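# Place the wooden crate on its stand

## Task

Set the wooden crate onto its stand, and never let it drop along the way.

## Robot and tools

Robot: two arms, left_arm and right_arm, each a six-joint arm with a two-finger parallel gripper and a wrist camera. Their bases sit near (+0.034, +0.303, +0.025) m for left_arm and (+0.035, -0.303, +0.022) m for right_arm, both facing +x. A camera stand is fixed behind them. A loose object may now and then get a brief push from outside.

Scene frame: origin at table-top height, halfway between the two nominal bases. +x points out over the table, +y toward left_arm, +z up. Arm names do not match image left and right. Reported hand positions (metres) and quaternions (wxyz) are in this frame and can be off by a few centimetres, more when the arm is stretched. On each gripper, +z runs along the fingers and the fingers close along its y axis. end_effector_position is the point between the pads, about 1 cm short of the tips.

The 14-number row, used by execute_actions and move: one flat list covering both arms. Numbers 1 to 7 are left_arm: dx, dy, dz, rx, ry, rz, opening. Numbers 8 to 14 are the same seven for right_arm. Every value lies in [-1, 1]. The six pose values are an offset, not a pose. They are measured from that arm's Hand target at the start of the action or move, along that Hand target's own axes. 1.0 means 0.6 m of travel or 180 degrees of turn. rx, ry, rz form a single rotation vector. Sending the same offset twice moves the hand twice. All zeros re-requests the current Hand target. Opening is absolute: +1 is fully open (0.093 m) and -1 is fully closed. A 0 in the opening slot closes to mid-range, so resend the present opening for any gripper you want left alone.

execute_actions(actions, cameras): actions is a list of up to 15 actions. Each action is a table of up to 15 rows, one row per 1/30 s control step. A short table repeats its last row until 15 steps are done. Every row counts from the pose at the start of that action, not from the row before it. Each action takes 0.5 s. An empty list returns the state plus all camera images. cameras takes names: cam_high, cam_left_wrist, cam_right_wrist, or ["all"], or []. An unknown name voids the call.

move(target, speed, blend, opening_speed, grip_force, blocking, cameras): drives each gripper in a straight line toward target. target is one 14-number row, or a list of up to 15 rows. Every row is an offset from the same starting Hand targets. speed is in m/s, 0.002 to 2.9, default 0.25. Turning runs at up to twice that number in rad/s. A move caps at 10 s. blend is in metres and rounds off corners in a list; 0 means stop at each point. opening_speed is in units per second on the -1..+1 scale, at least 0.2. grip_force is newtons per pad, 10 to 50, and it persists. Lower force makes closing slow. blocking=false returns after about 0.5 s while the move carries on. Moves do not avoid obstacles or the other arm. Faster moves overshoot more and hit harder. Keep paths away from an arm's own base, or its shoulder posture can flip.

wait(seconds 0 to 10) lets time pass while the last commands hold. stop brakes a running move. zoom_image(camera, region [x0, y0, x1, y1] in pixels, at most 504 x 504) enlarges part of the latest image from that camera. read_manual only returns licence text. finished_scene(scene) ends the scene for good. Call it only once the crate rests on the stand with no help from the robot.

Reading results: Hand target is the last commanded pose after clipping, and the next offsets start from it. The gripper often rests a little short of it. Send another action, or send the missing distance as an offset. Orientation commands are clipped to 40 degrees from the measured orientation each step. Friction and gravity can make the hand sag, tilt or move sideways, so check position and quaternion after every motion. The move: line reports how the move ended. done means within 10 mm and 2 degrees. Other endings include off_target, moving, held (a check or the clearance guard held the arm back) and fault. limits=paced means a pose was clipped. limits=held means steps were withheld. Neither done nor off_target tells you whether there is contact. Tool commands lists the present commands. Joint velocities reading within noise means the arm is still. Joint torques include the arm's own weight and are noisy. Cameras: cam_high, cam_left_wrist and cam_right_wrist, each 672x504.

Gripping: grip_measured is +1 open and -1 closed. Empty pads meet near -0.94. An object w mm wide is touched near -0.94 + 0.0208*w, and the reading may sit up to 0.02 high. For a firm hold on a rigid box, command about 0.24 below the touch reading. Keep sending that value while carrying. To release, send a value well above the touch reading. Each pad pushes about 50 to 65 N.

Avoid the following. Do not slam into the table, stand or fixtures. Grippers, wrist cameras and arms must not bump or squeeze each other; the clearance guard does not protect the grippers. Do not strain the camera cables. Do not keep pressing against something, since a blocked arm goes on pushing: pull its target back past the gripper. Do not hold loads with the arm stretched out for a long time. Motors heat up; a MOTOR HOT line appears at 75 °C, and at 90 °C that arm folds up and stays idle. The scene clock keeps running while you think.

Each tool is called after "Emit:" in YAML: its name, and indented under it one key for each argument.

## Session

Emit:
execute_actions:
  actions: []

Scene clock: 0.00 s.
left_arm: end_effector_position=(+0.4206, +0.2900, +0.1163) grip_measured=+1.000 end_effector_quat_wxyz=(+0.584, -0.011, +0.809, +0.058) | right_arm: end_effector_position=(+0.4095, -0.3160, +0.1015) grip_measured=+1.000 end_effector_quat_wxyz=(+0.553, +0.012, +0.833, +0.002)
Joint positions: left_arm=[-0.114 1.569 0.345 0.899 -0.237 0.007 0.093] | right_arm=[-0.048 1.502 0.326 0.778 -0.04 0.001 0.093]
Joint velocities: within noise
Joint torques (N m): no reading
Motor temperatures (°C): left_arm=[30 31 37 33 28 27 28] | right_arm=[30 33 35 33 28 25 29]
Heat: left arm: 37 °C; right arm: 35 °C.
Hand target: left_arm +0.4263, +0.2899, +0.1309; +0.602, -0.017, +0.796, +0.056 | right_arm +0.4142, -0.3154, +0.1118; +0.566, +0.008, +0.824, +0.003
Tool commands: left_gripper/opening=+1.0 right_gripper/opening=+1.0

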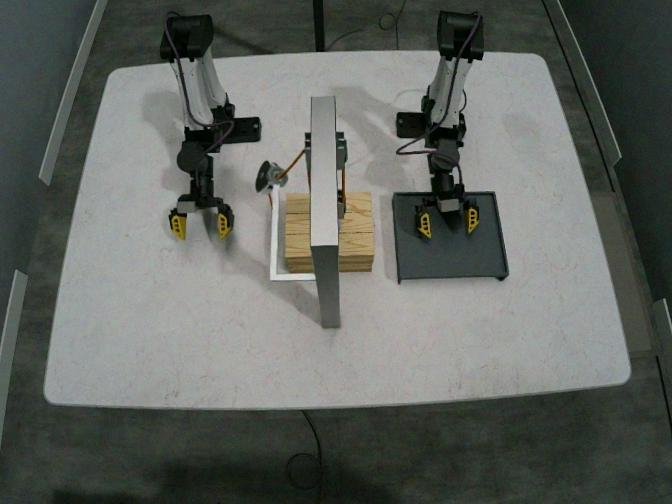

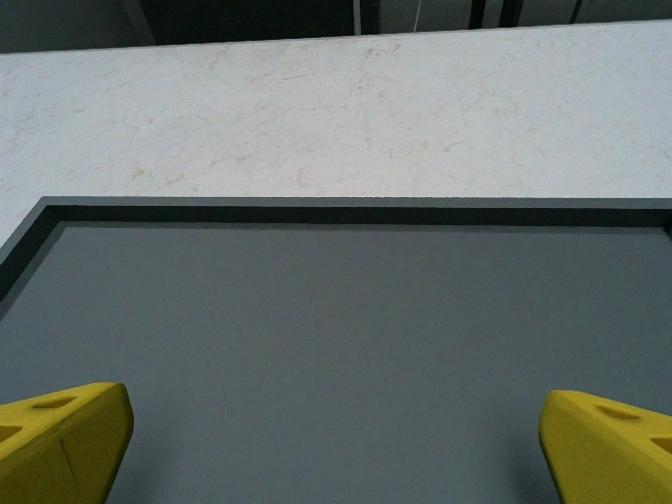

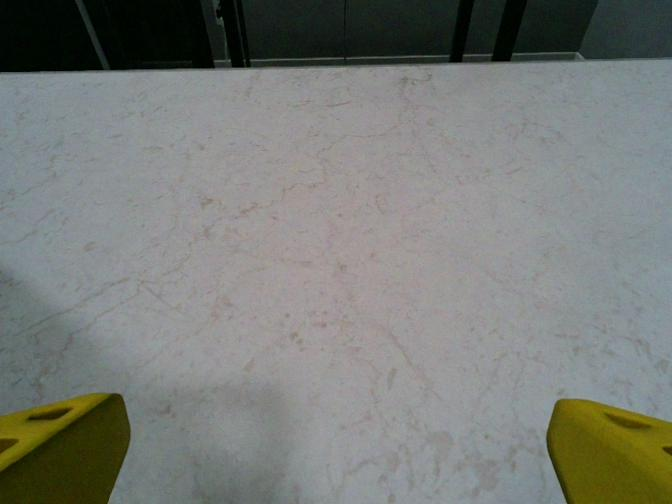

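Emit:
zoom_image:
  camera: "cam_high"
  region: [230, 80, 430, 340]

Emit:
zoom_image:
  camera: "cam_high"
  region: [380, 170, 540, 300]

Scaled by 1.938 from the camera's 672x504 image, which has a finer 960x720 frame.

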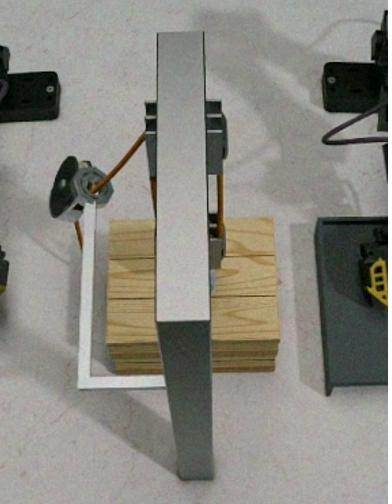

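Scaled by 3.150 from the camera's 672x504 image, which has a finer 960x720 frame.

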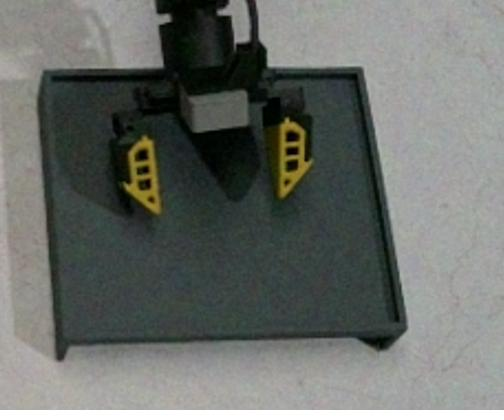

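Emit:
move:
  target: [-0.118,0.186,-0.270,0.398,-0.089,0.0353,1,-0.1367,-0.1067,-0.2907,-0.365,-0.101,-0.0718,1]
  cameras: ["all"]

Scene clock: 36.77 s.
left_arm: end_effector_position=(+0.2846, +0.3845, +0.2475) grip_measured=+1.000 end_effector_quat_wxyz=(+0.679, +0.186, +0.686, -0.182) | right_arm: end_effector_position=(+0.2852, -0.3843, +0.2482) grip_measured=+1.000 end_effector_quat_wxyz=(+0.679, -0.193, +0.681, +0.193)
Joint positions: left_arm=[1.031 1.072 0.423 0.367 1.533 0.285 0.093] | right_arm=[-1.004 1.09 0.481 0.198 -1.562 -0.41 0.093]
Joint torques (N m): left_arm=[0.09 -3.43 5.79 1.09 0.37 0.09] | right_arm=[-0.4 -3 5.44 1.56 -0.58 -0.09]
Motor temperatures (°C): left_arm=[30 33 40 41 28 27 28] | right_arm=[30 34 38 39 27 25 29]
Heat: left arm: 41 °C; right arm: 39 °C.
Hand target: left_arm +0.2800, +0.3800, +0.2500; +0.593, +0.386, +0.592, -0.386 | right_arm +0.2802, -0.3799, +0.2501; +0.593, -0.386, +0.593, +0.385
Off the commanded pose: left_arm 0.007 m, 36 deg | right_arm 0.007 m, 34 deg.
joint sent to its limit (left arm) — joint 5 (wrist yaw), upper limit. The joint targets are off in position and orientation.
joint sent to its limit (right arm) — joint 5 (wrist yaw), lower limit. The joint targets are off in position and orientation.
move: off_target (left_arm, right_arm)

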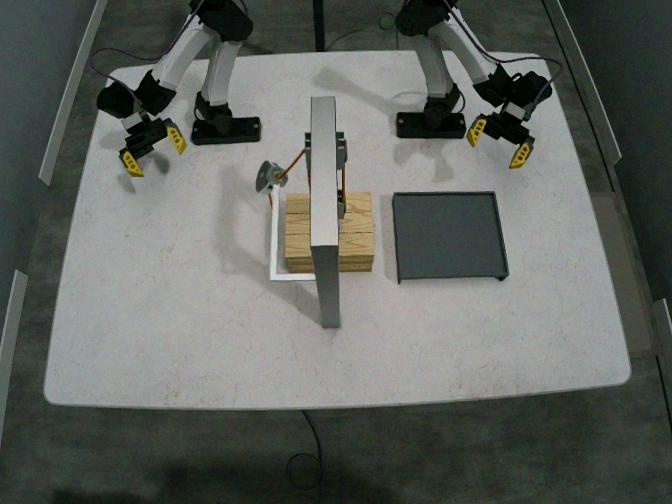

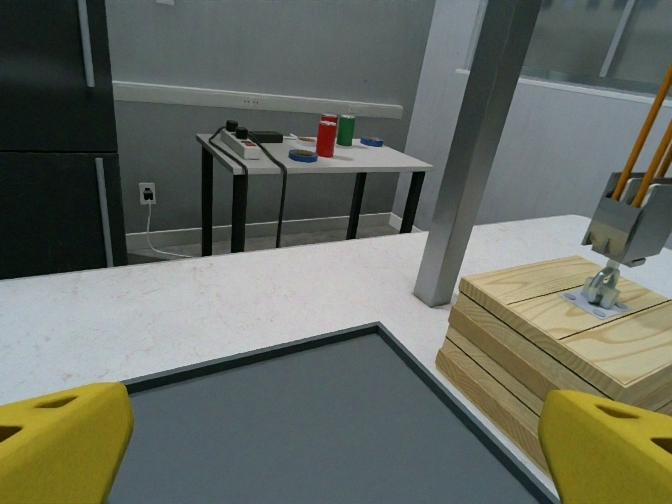

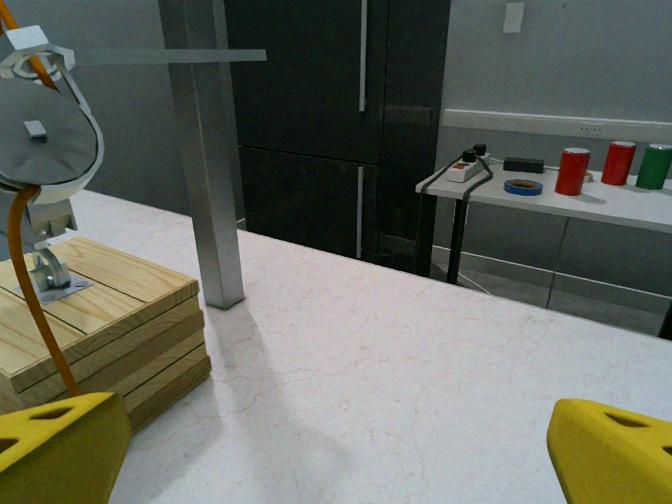

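Emit:
zoom_image:
  camera: "cam_left_wrist"
  region: [402, 0, 672, 400]

Emit:
zoom_image:
  camera: "cam_right_wrist"
  region: [0, 0, 300, 450]

Emit:
zoom_image:
  camera: "cam_high"
  region: [240, 85, 390, 285]

Scaled by 1.260 from the camera's 672x504 image, which has a finer 960x720 frame.

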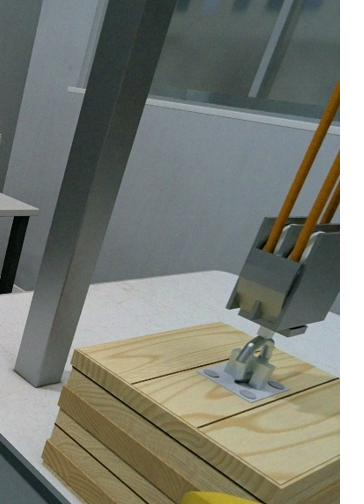

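Scaled by 1.120 from the camera's 672x504 image, which has a finer 960x720 frame.

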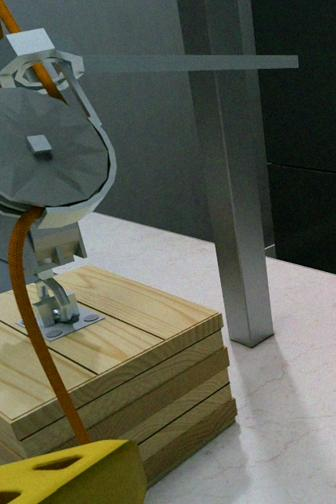

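Scaled by 2.520 from the camera's 672x504 image, which has a finer 960x720 frame.

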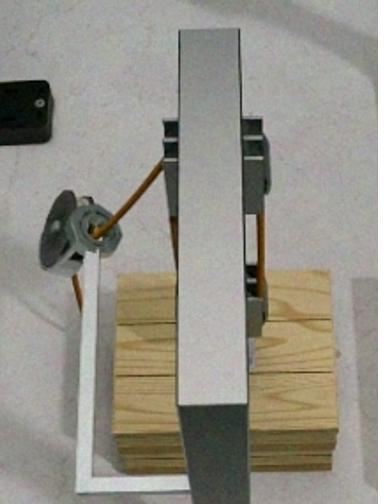

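Emit:
move:
  target: [-0.0833,0.0102,0.0592,-0.1704,-0.1349,0.0377,1,-0.0833,0.0863,0.071,0.199,-0.0806,-0.0258,1]
  cameras: ["all"]

Scene clock: 82.83 s.
left_arm: end_effector_position=(+0.3030, +0.3515, +0.2906) grip_measured=+1.000 end_effector_quat_wxyz=(+0.747, +0.104, +0.621, -0.214) | right_arm: end_effector_position=(+0.2545, -0.3242, +0.2910) grip_measured=+1.000 end_effector_quat_wxyz=(+0.738, -0.111, +0.632, +0.207)
Joint positions: left_arm=[0.805 1.164 0.213 1.514 1.171 -0.64 0.093] | right_arm=[-0.921 0.807 0.096 1.453 -1.307 0.824 0.093]
Joint torques (N m): left_arm=[-0.83 -1.87 4.92 1.78 -0.44 0.08] | right_arm=[0.76 0.87 5.09 2.33 0.57 0]
Heat: left arm: 40 °C; right arm: 39 °C.
Hand target: left_arm +0.2999, +0.3500, +0.3000; +0.804, +0.162, +0.513, -0.253 | right_arm +0.2502, -0.3199, +0.3001; +0.766, -0.157, +0.588, +0.206
Off the commanded pose: left_arm 0.010 m, 16 deg | right_arm 0.011 m, 8 deg.
joint sent to its limit (left arm) — joint 4 (wrist pitch), upper limit. The joint targets are off in position and orientation.
joint sent to its limit (right arm) — joint 4 (wrist pitch), upper limit. The joint targets are off in orientation, not in position.
move: off_target (left_arm, right_arm)

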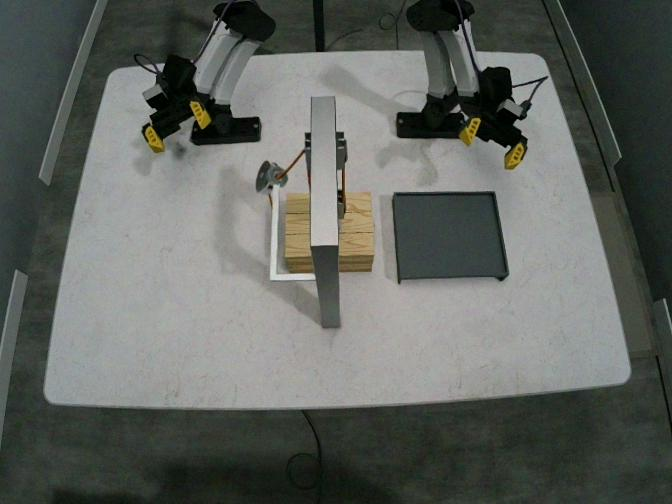

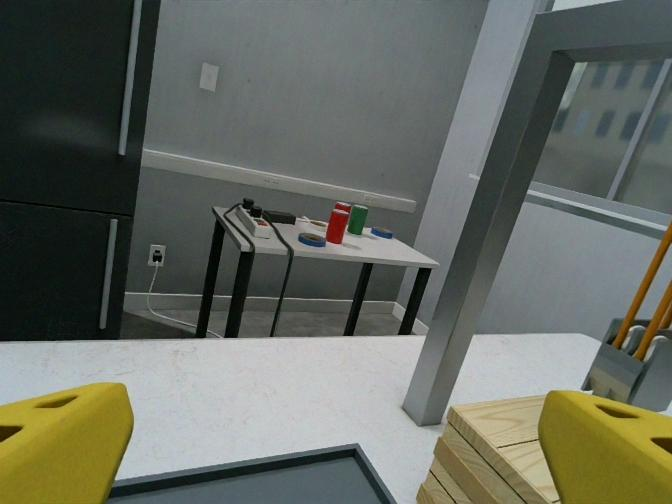

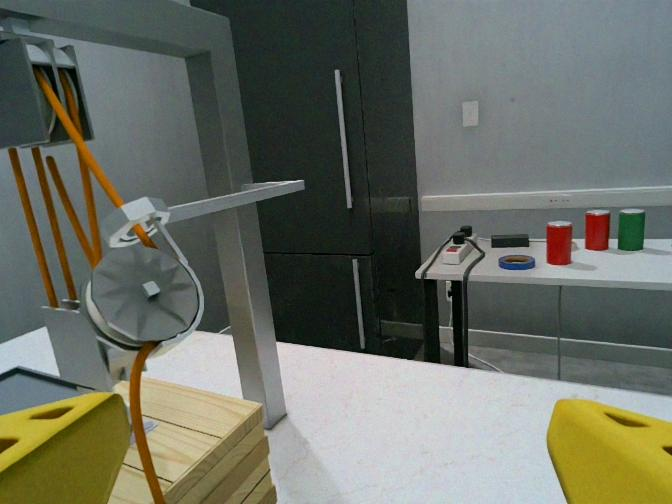

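Emit:
zoom_image:
  camera: "cam_right_wrist"
  region: [0, 0, 320, 240]

Emit:
zoom_image:
  camera: "cam_right_wrist"
  region: [0, 180, 320, 420]

Emit:
zoom_image:
  camera: "cam_right_wrist"
  region: [60, 180, 220, 380]

Scaled by 1.575 from the camera's 672x504 image, which has a finer 960x720 frame.

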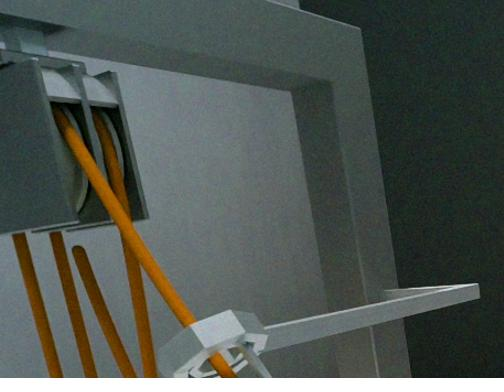

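Scaled by 1.575 from the camera's 672x504 image, which has a finer 960x720 frame.

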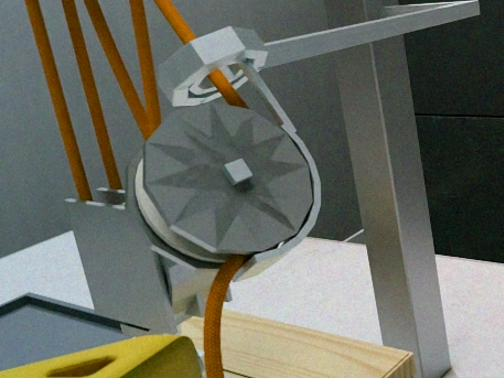

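Scaled by 2.520 from the camera's 672x504 image, which has a finer 960x720 frame.

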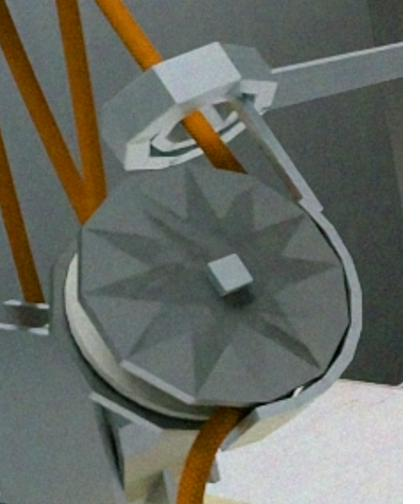

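Emit:
move:
  target: [0.199,0.108,-0.2435,0.0532,0.0826,-0.0171,1,0.2007,-0.0577,-0.0883,-0.0551,0.0832,0.0067,1]
  cameras: ["all"]

Scene clock: 116.43 s.
left_arm: end_effector_position=(+0.2700, +0.4476, +0.1227) grip_measured=+1.000 end_effector_quat_wxyz=(+0.687, +0.072, +0.706, -0.160) | right_arm: end_effector_position=(+0.2524, -0.3608, +0.1668) grip_measured=+1.000 end_effector_quat_wxyz=(+0.682, -0.144, +0.692, +0.187)
Joint positions: left_arm=[1.227 1.919 0.228 1.523 1.535 0.04 0.093] | right_arm=[-1.1 1.415 0.002 1.458 -1.579 0.109 0.093]
Joint torques (N m): left_arm=[-0.12 -5.34 3.49 1.58 0.3 0.26] | right_arm=[-0.17 -2.67 3.25 1.85 -0.22 -0.32]
Heat: left arm: 40 °C; right arm: 41 °C.
Hand target: left_arm +0.2699, +0.4502, +0.1302; +0.708, +0.246, +0.594, -0.293 | right_arm +0.2501, -0.3598, +0.1700; +0.664, -0.242, +0.665, +0.242
Off the commanded pose: left_arm 0.008 m, 28 deg | right_arm 0.004 m, 13 deg.
joint sent to its limit (left arm) — joint 5 (wrist yaw), upper limit. The joint targets are off in orientation, not in position.
joint sent to its limit (right arm) — joint 5 (wrist yaw), lower limit. The joint targets are off in orientation, not in position.
move: off_target (left_arm, right_arm)

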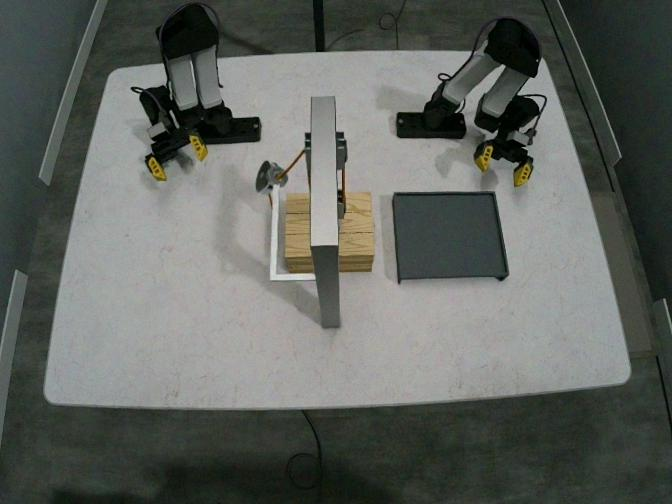

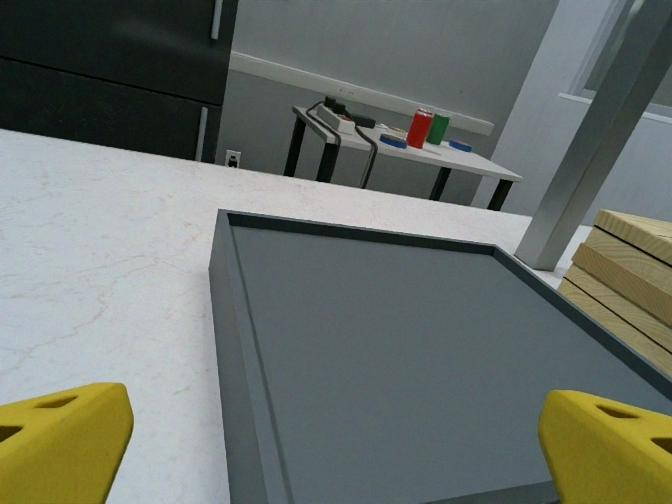

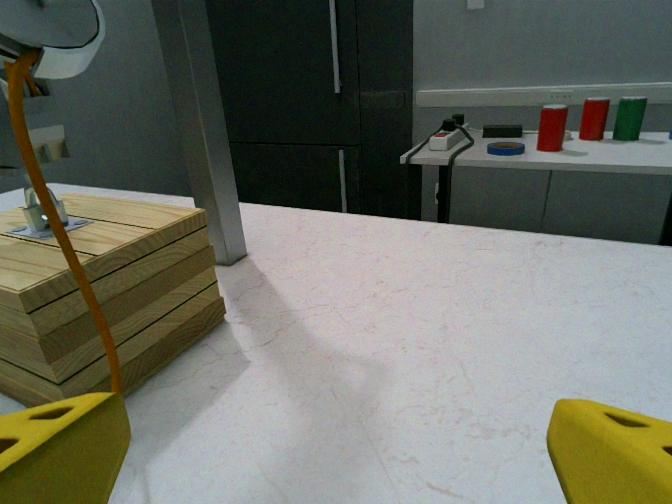

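Emit:
zoom_image:
  camera: "cam_right_wrist"
  region: [0, 0, 252, 504]

Emit:
zoom_image:
  camera: "cam_left_wrist"
  region: [200, 200, 672, 504]

Scaled by 1.000.

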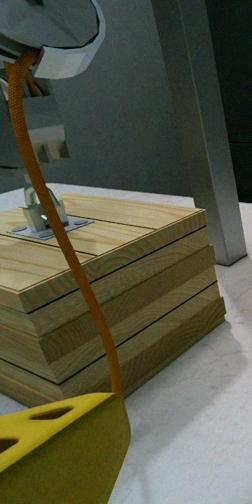

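Scaled by 1.068 from the camera's 672x504 image, which has a finer 960x720 frame.

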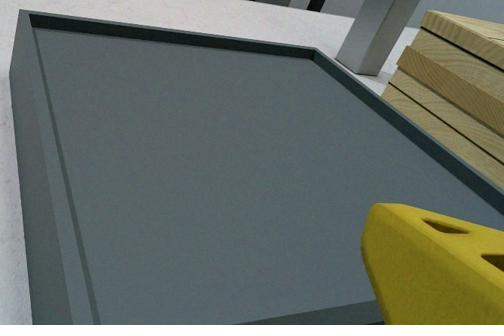

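Emit:
move:
  target: [-0.123,-0.1178,-0.026,-0.084,0.1658,-0.0075,1,-0.1033,0.118,-0.0032,-0.0274,0.1106,-0.0051,1]
  cameras: ["all"]

Scene clock: 132.67 s.
left_arm: end_effector_position=(+0.2157, +0.4301, +0.2050) grip_measured=+1.000 end_effector_quat_wxyz=(+0.709, +0.045, +0.704, -0.007) | right_arm: end_effector_position=(+0.2230, -0.3045, +0.2446) grip_measured=+1.000 end_effector_quat_wxyz=(+0.690, -0.176, +0.687, +0.145)
Joint positions: left_arm=[1.497 1.1 0.018 1.335 1.547 -0.2 0.093] | right_arm=[-1.113 0.454 -0.002 1.174 -1.579 0.673 0.093]
Joint torques (N m): left_arm=[0.12 -1.88 4.49 1.03 0 0.24] | right_arm=[-0.35 1.61 5.65 0.82 0.24 -0.31]
Heat: left arm: 40 °C; right arm: 40 °C.
Hand target: left_arm +0.1999, +0.4202, +0.2001; +0.554, +0.212, +0.791, -0.149 | right_arm +0.2031, -0.3068, +0.2320; +0.530, -0.314, +0.756, +0.219
Off the commanded pose: left_arm 0.019 m, 32 deg | right_arm 0.024 m, 27 deg.
joint sent to its limit (left arm) — joint 5 (wrist yaw), upper limit. The joint targets are off in position and orientation.
joint sent to its limit (right arm) — joint 5 (wrist yaw), lower limit. The joint targets are off in position and orientation.
move: off_target (left_arm, right_arm)

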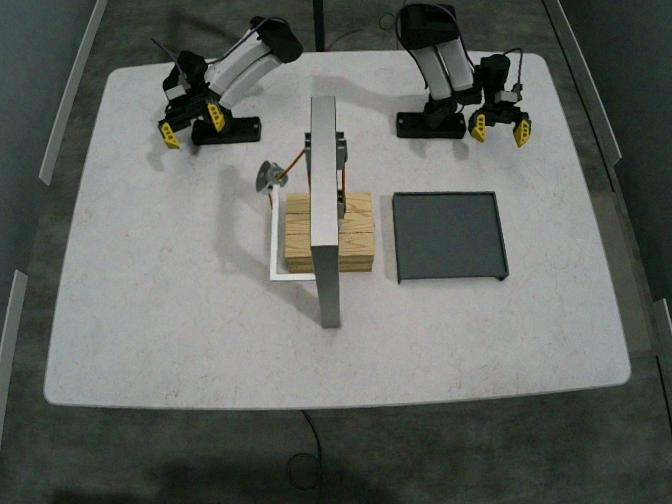

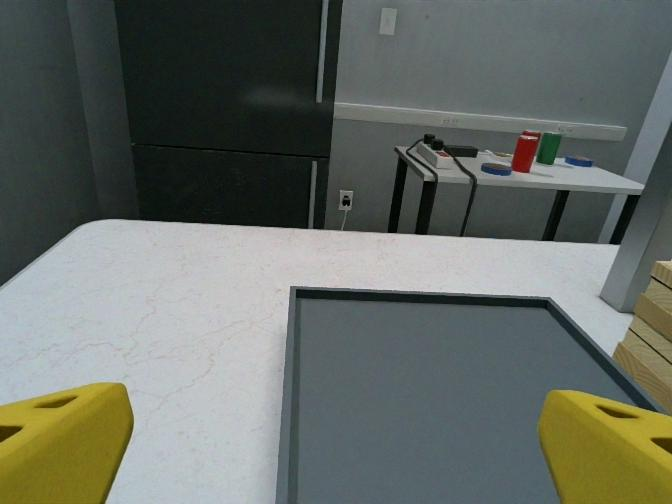

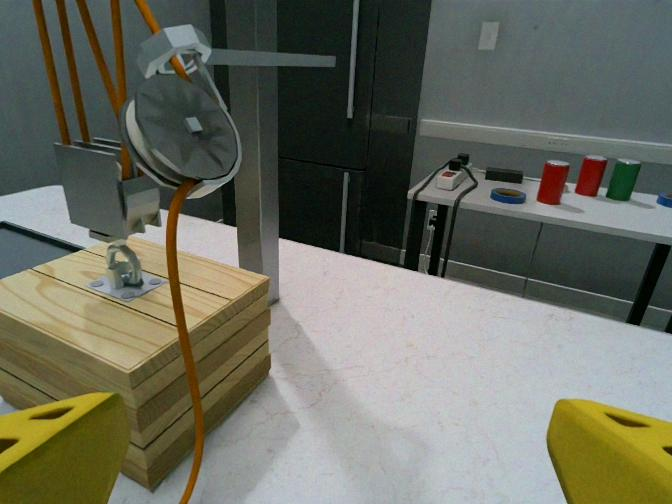

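Emit:
zoom_image:
  camera: "cam_right_wrist"
  region: [0, 0, 280, 504]

Emit:
zoom_image:
  camera: "cam_high"
  region: [235, 140, 345, 240]

Emit:
zoom_image:
  camera: "cam_right_wrist"
  region: [100, 0, 260, 230]

Scaled by 1.000.

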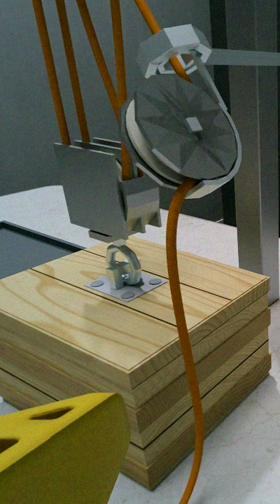

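Scaled by 4.582 from the camera's 672x504 image, which has a finer 960x720 frame.

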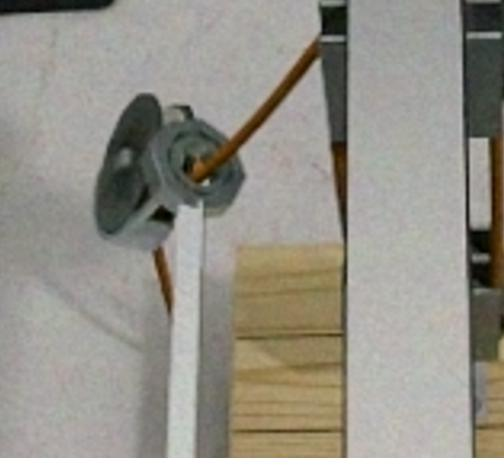

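Scaled by 2.191 from the camera's 672x504 image, which has a finer 960x720 frame.

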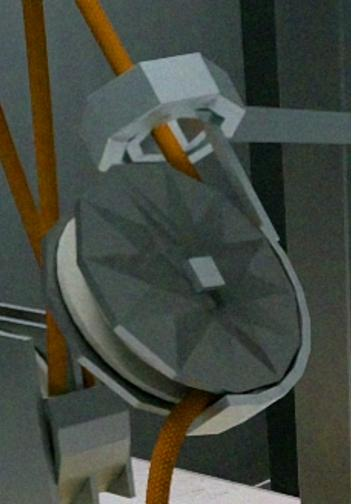

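Emit:
move:
  target: [-0.0987,0.3255,0.1738,-0.3987,0.2296,-0.5687,1,0.0538,-0.0095,0.2277,-0.0823,-0.1103,-0.0139,1]
  cameras: ["all"]

Scene clock: 209.67 s.
left_arm: end_effector_position=(+0.4026, +0.5288, +0.2118) grip_measured=+1.000 end_effector_quat_wxyz=(-0.076, +0.697, -0.713, +0.015) | right_arm: end_effector_position=(+0.2872, -0.2277, +0.1467) grip_measured=+1.000 end_effector_quat_wxyz=(+0.593, -0.335, +0.634, +0.365)
Joint positions: left_arm=[0.571 2.121 2.238 -1.532 -0.006 -1 0.093] | right_arm=[-0.392 1.528 0.123 1.192 -1.432 -0.144 0.093]
Joint torques (N m): left_arm=[0.01 -9.24 8.65 0.19 0.03 0.02] | right_arm=[0.76 -2.47 4.63 2.42 -0.32 -0.05]
Heat: left arm: 38 °C; right arm: 40 °C.
Hand target: left_arm +0.3999, +0.5303, +0.2200; +0.000, +0.708, -0.707, +0.000 | right_arm +0.2903, -0.2279, +0.1550; +0.613, -0.353, +0.613, +0.353
Off the commanded pose: left_arm 0.009 m, 9 deg | right_arm 0.009 m, 4 deg.
joint sent to its limit (left arm) — joint 4 (wrist pitch), lower limit. The joint targets are off in position and orientation.
move: off_target (left_arm, right_arm)

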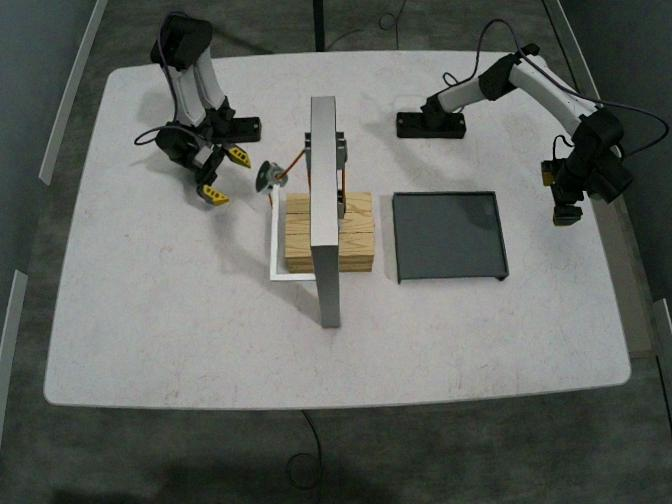

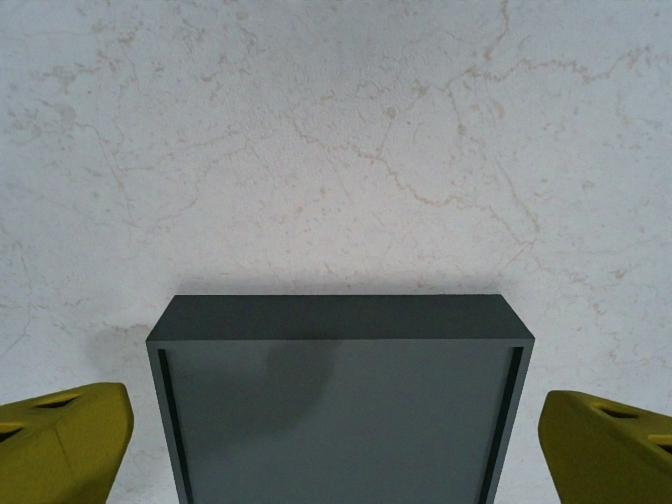

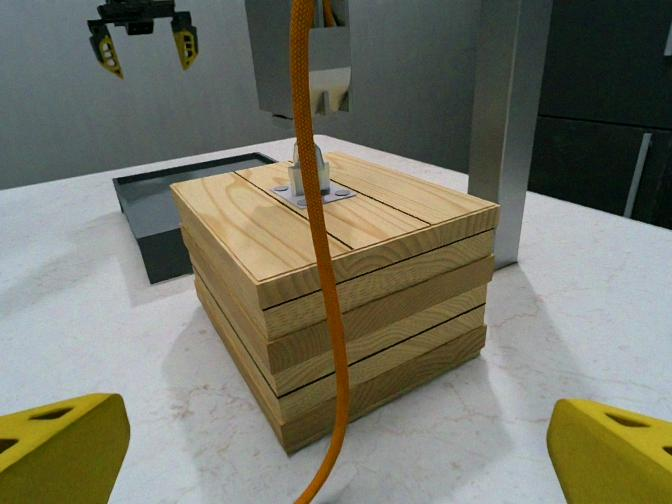

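Emit:
zoom_image:
  camera: "cam_right_wrist"
  region: [80, 100, 400, 340]

Emit:
zoom_image:
  camera: "cam_left_wrist"
  region: [100, 250, 580, 504]

Scaled by 1.575 from the camera's 672x504 image, which has a finer 960x720 frame.

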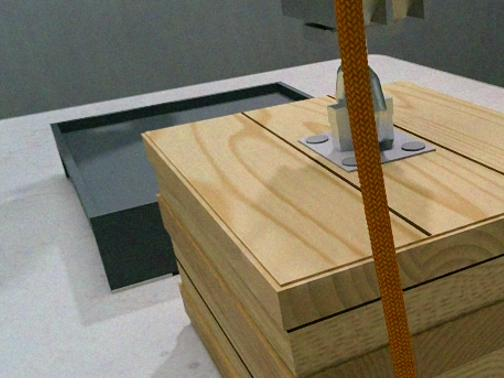

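Scaled by 1.050 from the camera's 672x504 image, which has a finer 960x720 frame.

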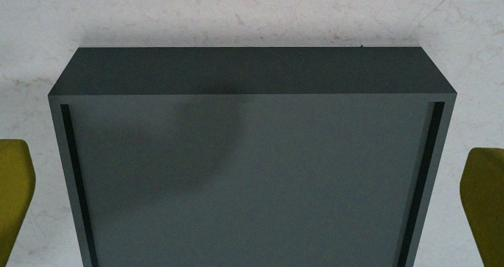

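Emit:
move:
  target: [0,0,0,0,0,0,1,-0.005,0.0062,0.1463,0,0,0,1]
  speed: 0.12
  cameras: ["cam_right_wrist","cam_high"]

Scene clock: 236.50 s.
left_arm: end_effector_position=(+0.4026, +0.5288, +0.2118) grip_measured=+1.000 end_effector_quat_wxyz=(-0.076, +0.698, -0.712, +0.015) | right_arm: end_effector_position=(+0.3227, -0.1521, +0.1393) grip_measured=+1.000 end_effector_quat_wxyz=(+0.576, -0.337, +0.645, +0.372)
Joint positions: left_arm=[0.571 2.121 2.238 -1.532 -0.006 -1.002 0.093] | right_arm=[0.027 1.689 0.202 1.37 -1.03 -0.009 0.093]
Joint torques (N m): left_arm=[0.01 -9.24 8.65 0.19 0.03 0.02] | right_arm=[0.85 -3.64 5.15 3.1 0.04 -0.04]
Motor temperatures (°C): left_arm=[30 36 40 36 28 27 28] | right_arm=[30 31 38 44 27 25 29]
Heat: left arm: 40 °C; right arm: 44 °C.
Hand target: left_arm +0.3999, +0.5303, +0.2200; +0.000, +0.708, -0.707, +0.000 | right_arm +0.3310, -0.1501, +0.1580; +0.613, -0.353, +0.613, +0.353
Off the commanded pose: left_arm 0.009 m, 9 deg | right_arm 0.021 m, 6 deg.
joint sent to its limit (left arm) — joint 4 (wrist pitch), lower limit. The joint targets are off in position and orientation.
move: off_target (left_arm, right_arm)
Images, in order (width x height): cam_high 672x504, cam_right_wrist 672x504.

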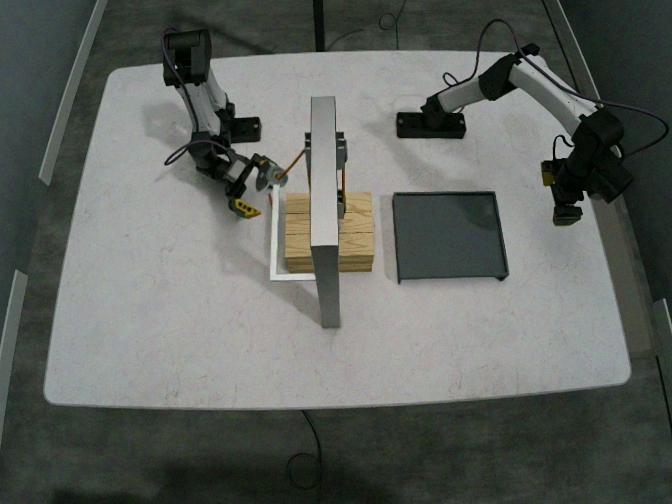

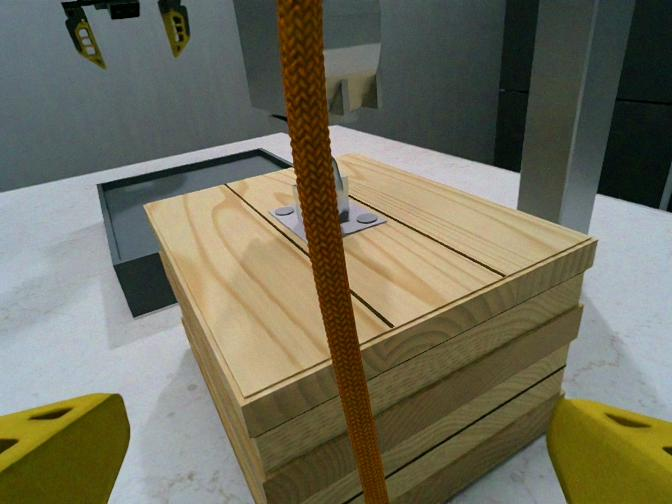

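Emit:
zoom_image:
  camera: "cam_high"
  region: [190, 130, 330, 240]

Emit:
zoom_image:
  camera: "cam_right_wrist"
  region: [200, 150, 500, 504]

Scaled by 3.600 from the camera's 672x504 image, which has a finer 960x720 frame.

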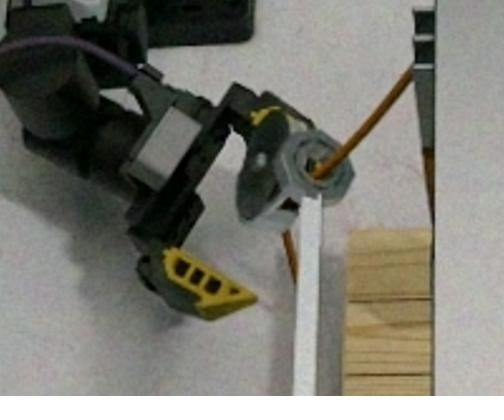

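Scaled by 1.424 from the camera's 672x504 image, which has a finer 960x720 frame.

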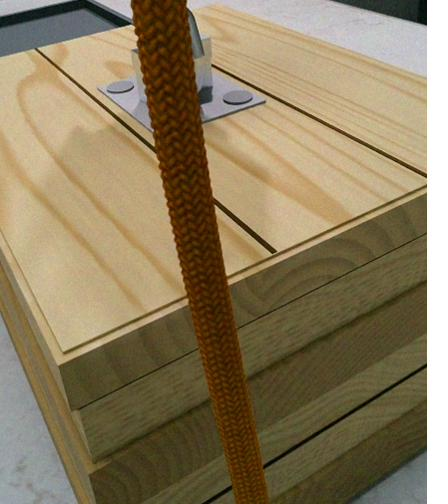

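Emit:
move:
  target: [0,0,0,0,0,0,1,0,0,0,0,0,0,-1]
  opening_speed: 1.0
  cameras: ["cam_right_wrist","cam_high"]

Scene clock: 258.23 s.
left_arm: end_effector_position=(+0.4026, +0.5288, +0.2118) grip_measured=+1.000 end_effector_quat_wxyz=(-0.076, +0.698, -0.712, +0.015) | right_arm: end_effector_position=(+0.3227, -0.1521, +0.1393) grip_measured=-0.969 end_effector_quat_wxyz=(+0.576, -0.337, +0.645, +0.372)
Joint positions: left_arm=[0.571 2.121 2.238 -1.532 -0.006 -1.002 0.093] | right_arm=[0.027 1.689 0.202 1.37 -1.03 -0.009 0]
Joint torques (N m): left_arm=[0.01 -9.22 8.64 0.19 0.03 0.01] | right_arm=[0.92 -3.49 5.04 3.14 0.01 -0.04]
Motor temperatures (°C): left_arm=[30 38 40 35 28 27 28] | right_arm=[30 32 38 50 27 25 29]
Heat: left arm: 40 °C; right arm: 50 °C.
Hand target: left_arm +0.3999, +0.5303, +0.2200; +0.000, +0.708, -0.707, +0.000 | right_arm +0.3310, -0.1501, +0.1580; +0.613, -0.353, +0.613, +0.353
Off the commanded pose: left_arm 0.009 m, 9 deg | right_arm 0.021 m, 6 deg.
joint sent to its limit (left arm) — joint 4 (wrist pitch), lower limit. The joint targets are off in position and orientation.
move: off_target (left_arm, right_arm)
Images, in order (width x height): cam_high 672x504, cam_right_wrist 672x504.

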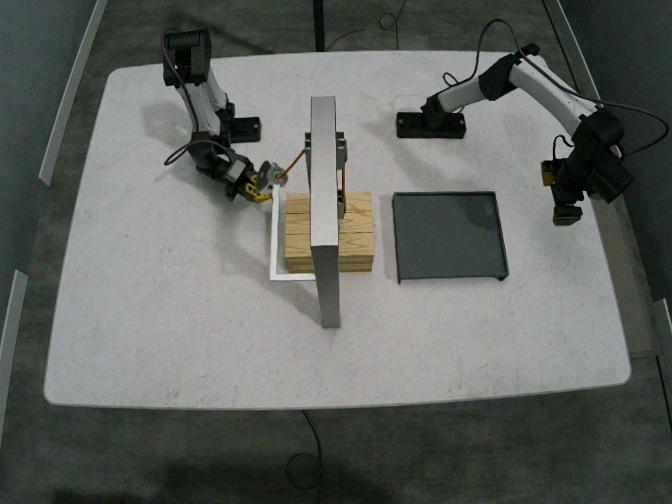

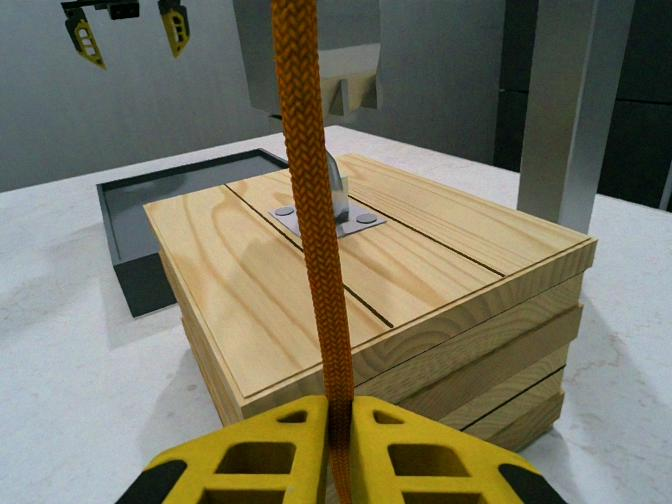

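Emit:
move:
  target: [0,0,0,0,0,0,1,0.0983,-0.11,-0.0673,0,0,0,-1]
  speed: 0.1
  cameras: ["cam_right_wrist","cam_high"]

Scene clock: 265.53 s.
left_arm: end_effector_position=(+0.4026, +0.5288, +0.2118) grip_measured=+1.000 end_effector_quat_wxyz=(-0.076, +0.698, -0.712, +0.015) | right_arm: end_effector_position=(+0.3559, -0.1901, +0.1183) grip_measured=-0.969 end_effector_quat_wxyz=(+0.576, -0.405, +0.588, +0.399)
Joint positions: left_arm=[0.571 2.121 2.238 -1.532 -0.006 -1.002 0.093] | right_arm=[-0.165 2.011 0.436 1.478 -1.378 -0.092 0]
Joint torques (N m): left_arm=[0.01 -9.22 8.64 0.19 0.03 0.02] | right_arm=[-5.15 -0.02 0.62 2.74 0.63 -0.34]
Heat: left arm: 41 °C; right arm: 51 °C.
Hand target: left_arm +0.3999, +0.5303, +0.2200; +0.000, +0.708, -0.707, +0.000 | right_arm +0.3679, -0.2181, +0.0990; +0.613, -0.353, +0.613, +0.353
Off the commanded pose: left_arm 0.009 m, 9 deg | right_arm 0.036 m, 9 deg.
joint sent to its limit (left arm) — joint 4 (wrist pitch), lower limit. The joint targets are off in position and orientation.
move: off_target (left_arm, right_arm)
Images, in order (width x height): cam_high 672x504, cam_right_wrist 672x504.

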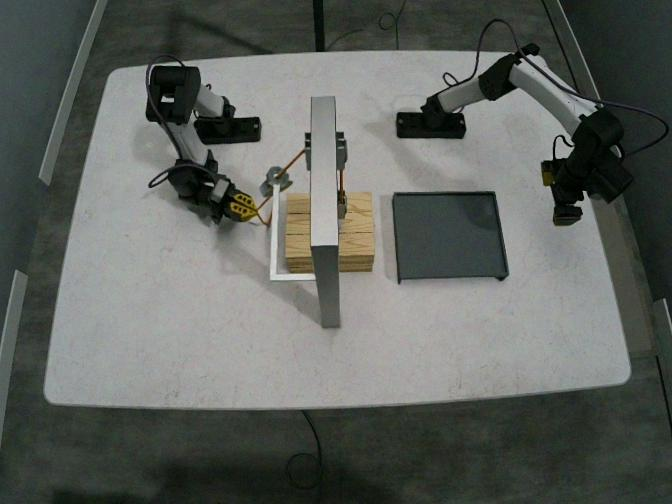

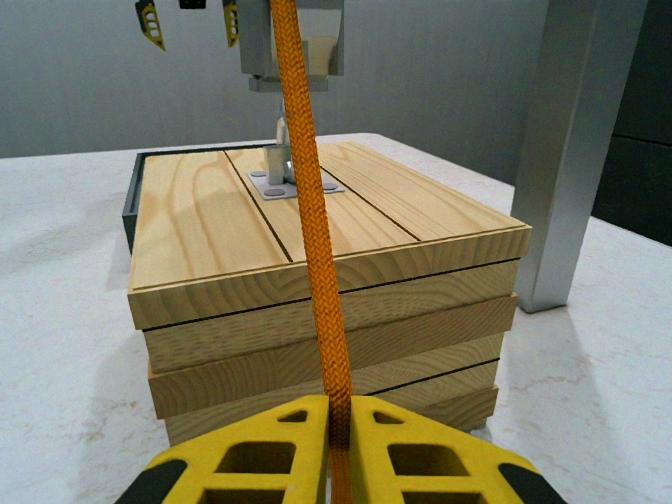

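Emit:
zoom_image:
  camera: "cam_right_wrist"
  region: [120, 0, 540, 315]

Emit:
zoom_image:
  camera: "cam_high"
  region: [190, 130, 390, 290]

Scaled by 1.200 from the camera's 672x504 image, which has a finer 960x720 frame.

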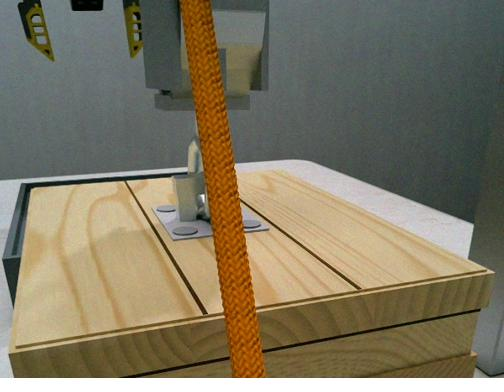

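Scaled by 2.520 from the camera's 672x504 image, which has a finer 960x720 frame.

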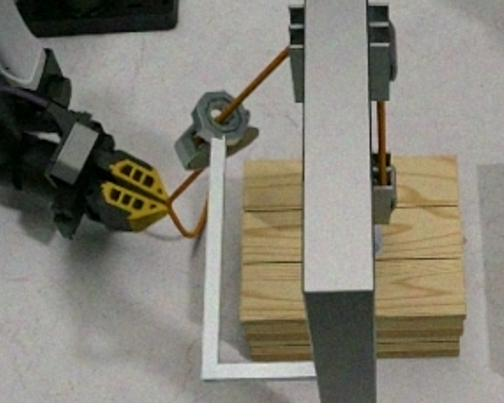

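Emit:
move:
  target: [0,0,0,0,0,0,1,0.065,-0.189,-0.087,0.1111,0,0,-1]
  speed: 0.1
  cameras: ["cam_right_wrist","cam_high"]

Scene clock: 275.53 s.
left_arm: end_effector_position=(+0.4026, +0.5288, +0.2118) grip_measured=+1.000 end_effector_quat_wxyz=(-0.076, +0.698, -0.712, +0.015) | right_arm: end_effector_position=(+0.4309, -0.3139, +0.0468) grip_measured=-0.977 end_effector_quat_wxyz=(+0.617, -0.233, +0.701, +0.272)
Joint positions: left_arm=[0.571 2.121 2.238 -1.532 -0.006 -1.002 0.093] | right_arm=[-0.422 2.315 0.614 1.475 -1.155 -0.114 0]
Joint torques (N m): left_arm=[0.01 -9.24 8.65 0.19 0.03 0.02] | right_arm=[-0.28 -7.08 3.62 2.99 -0.04 -0.05]
Heat: left arm: 41 °C; right arm: 49 °C.
Hand target: left_arm +0.3999, +0.5303, +0.2200; +0.000, +0.708, -0.707, +0.000 | right_arm +0.4399, -0.3200, +0.0600; +0.665, -0.241, +0.665, +0.242
Off the commanded pose: left_arm 0.009 m, 9 deg | right_arm 0.017 m, 8 deg.
joint sent to its limit (left arm) — joint 4 (wrist pitch), lower limit. The joint targets are off in position and orientation.
joint sent to its limit (right arm) — joint 4 (wrist pitch), upper limit. The joint targets are off in position and orientation.
move: off_target (left_arm, right_arm)
Images, in order (width x height): cam_high 672x504, cam_right_wrist 672x504.

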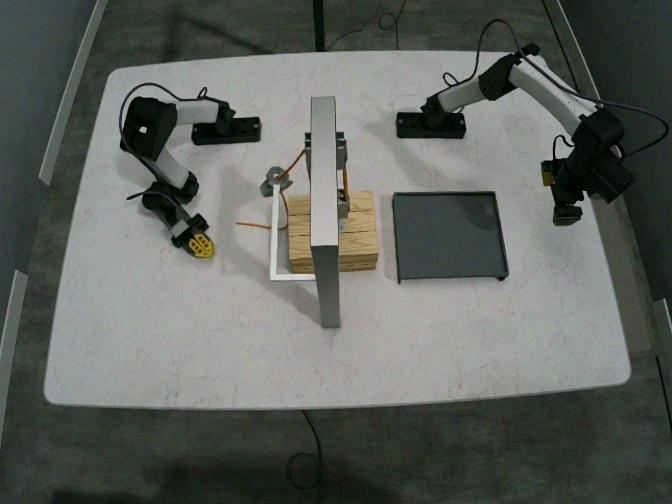

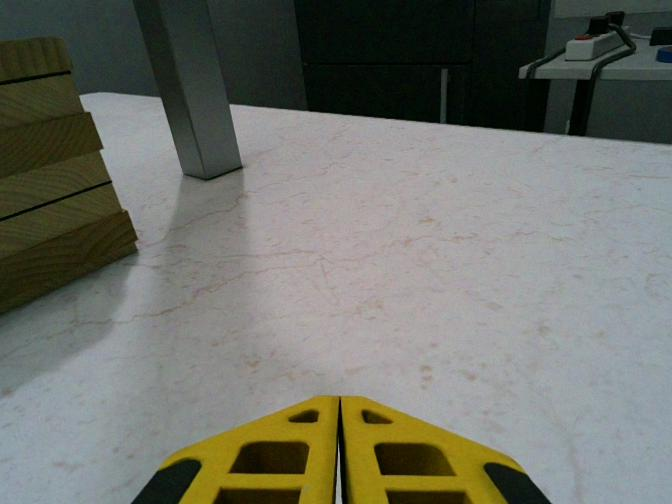

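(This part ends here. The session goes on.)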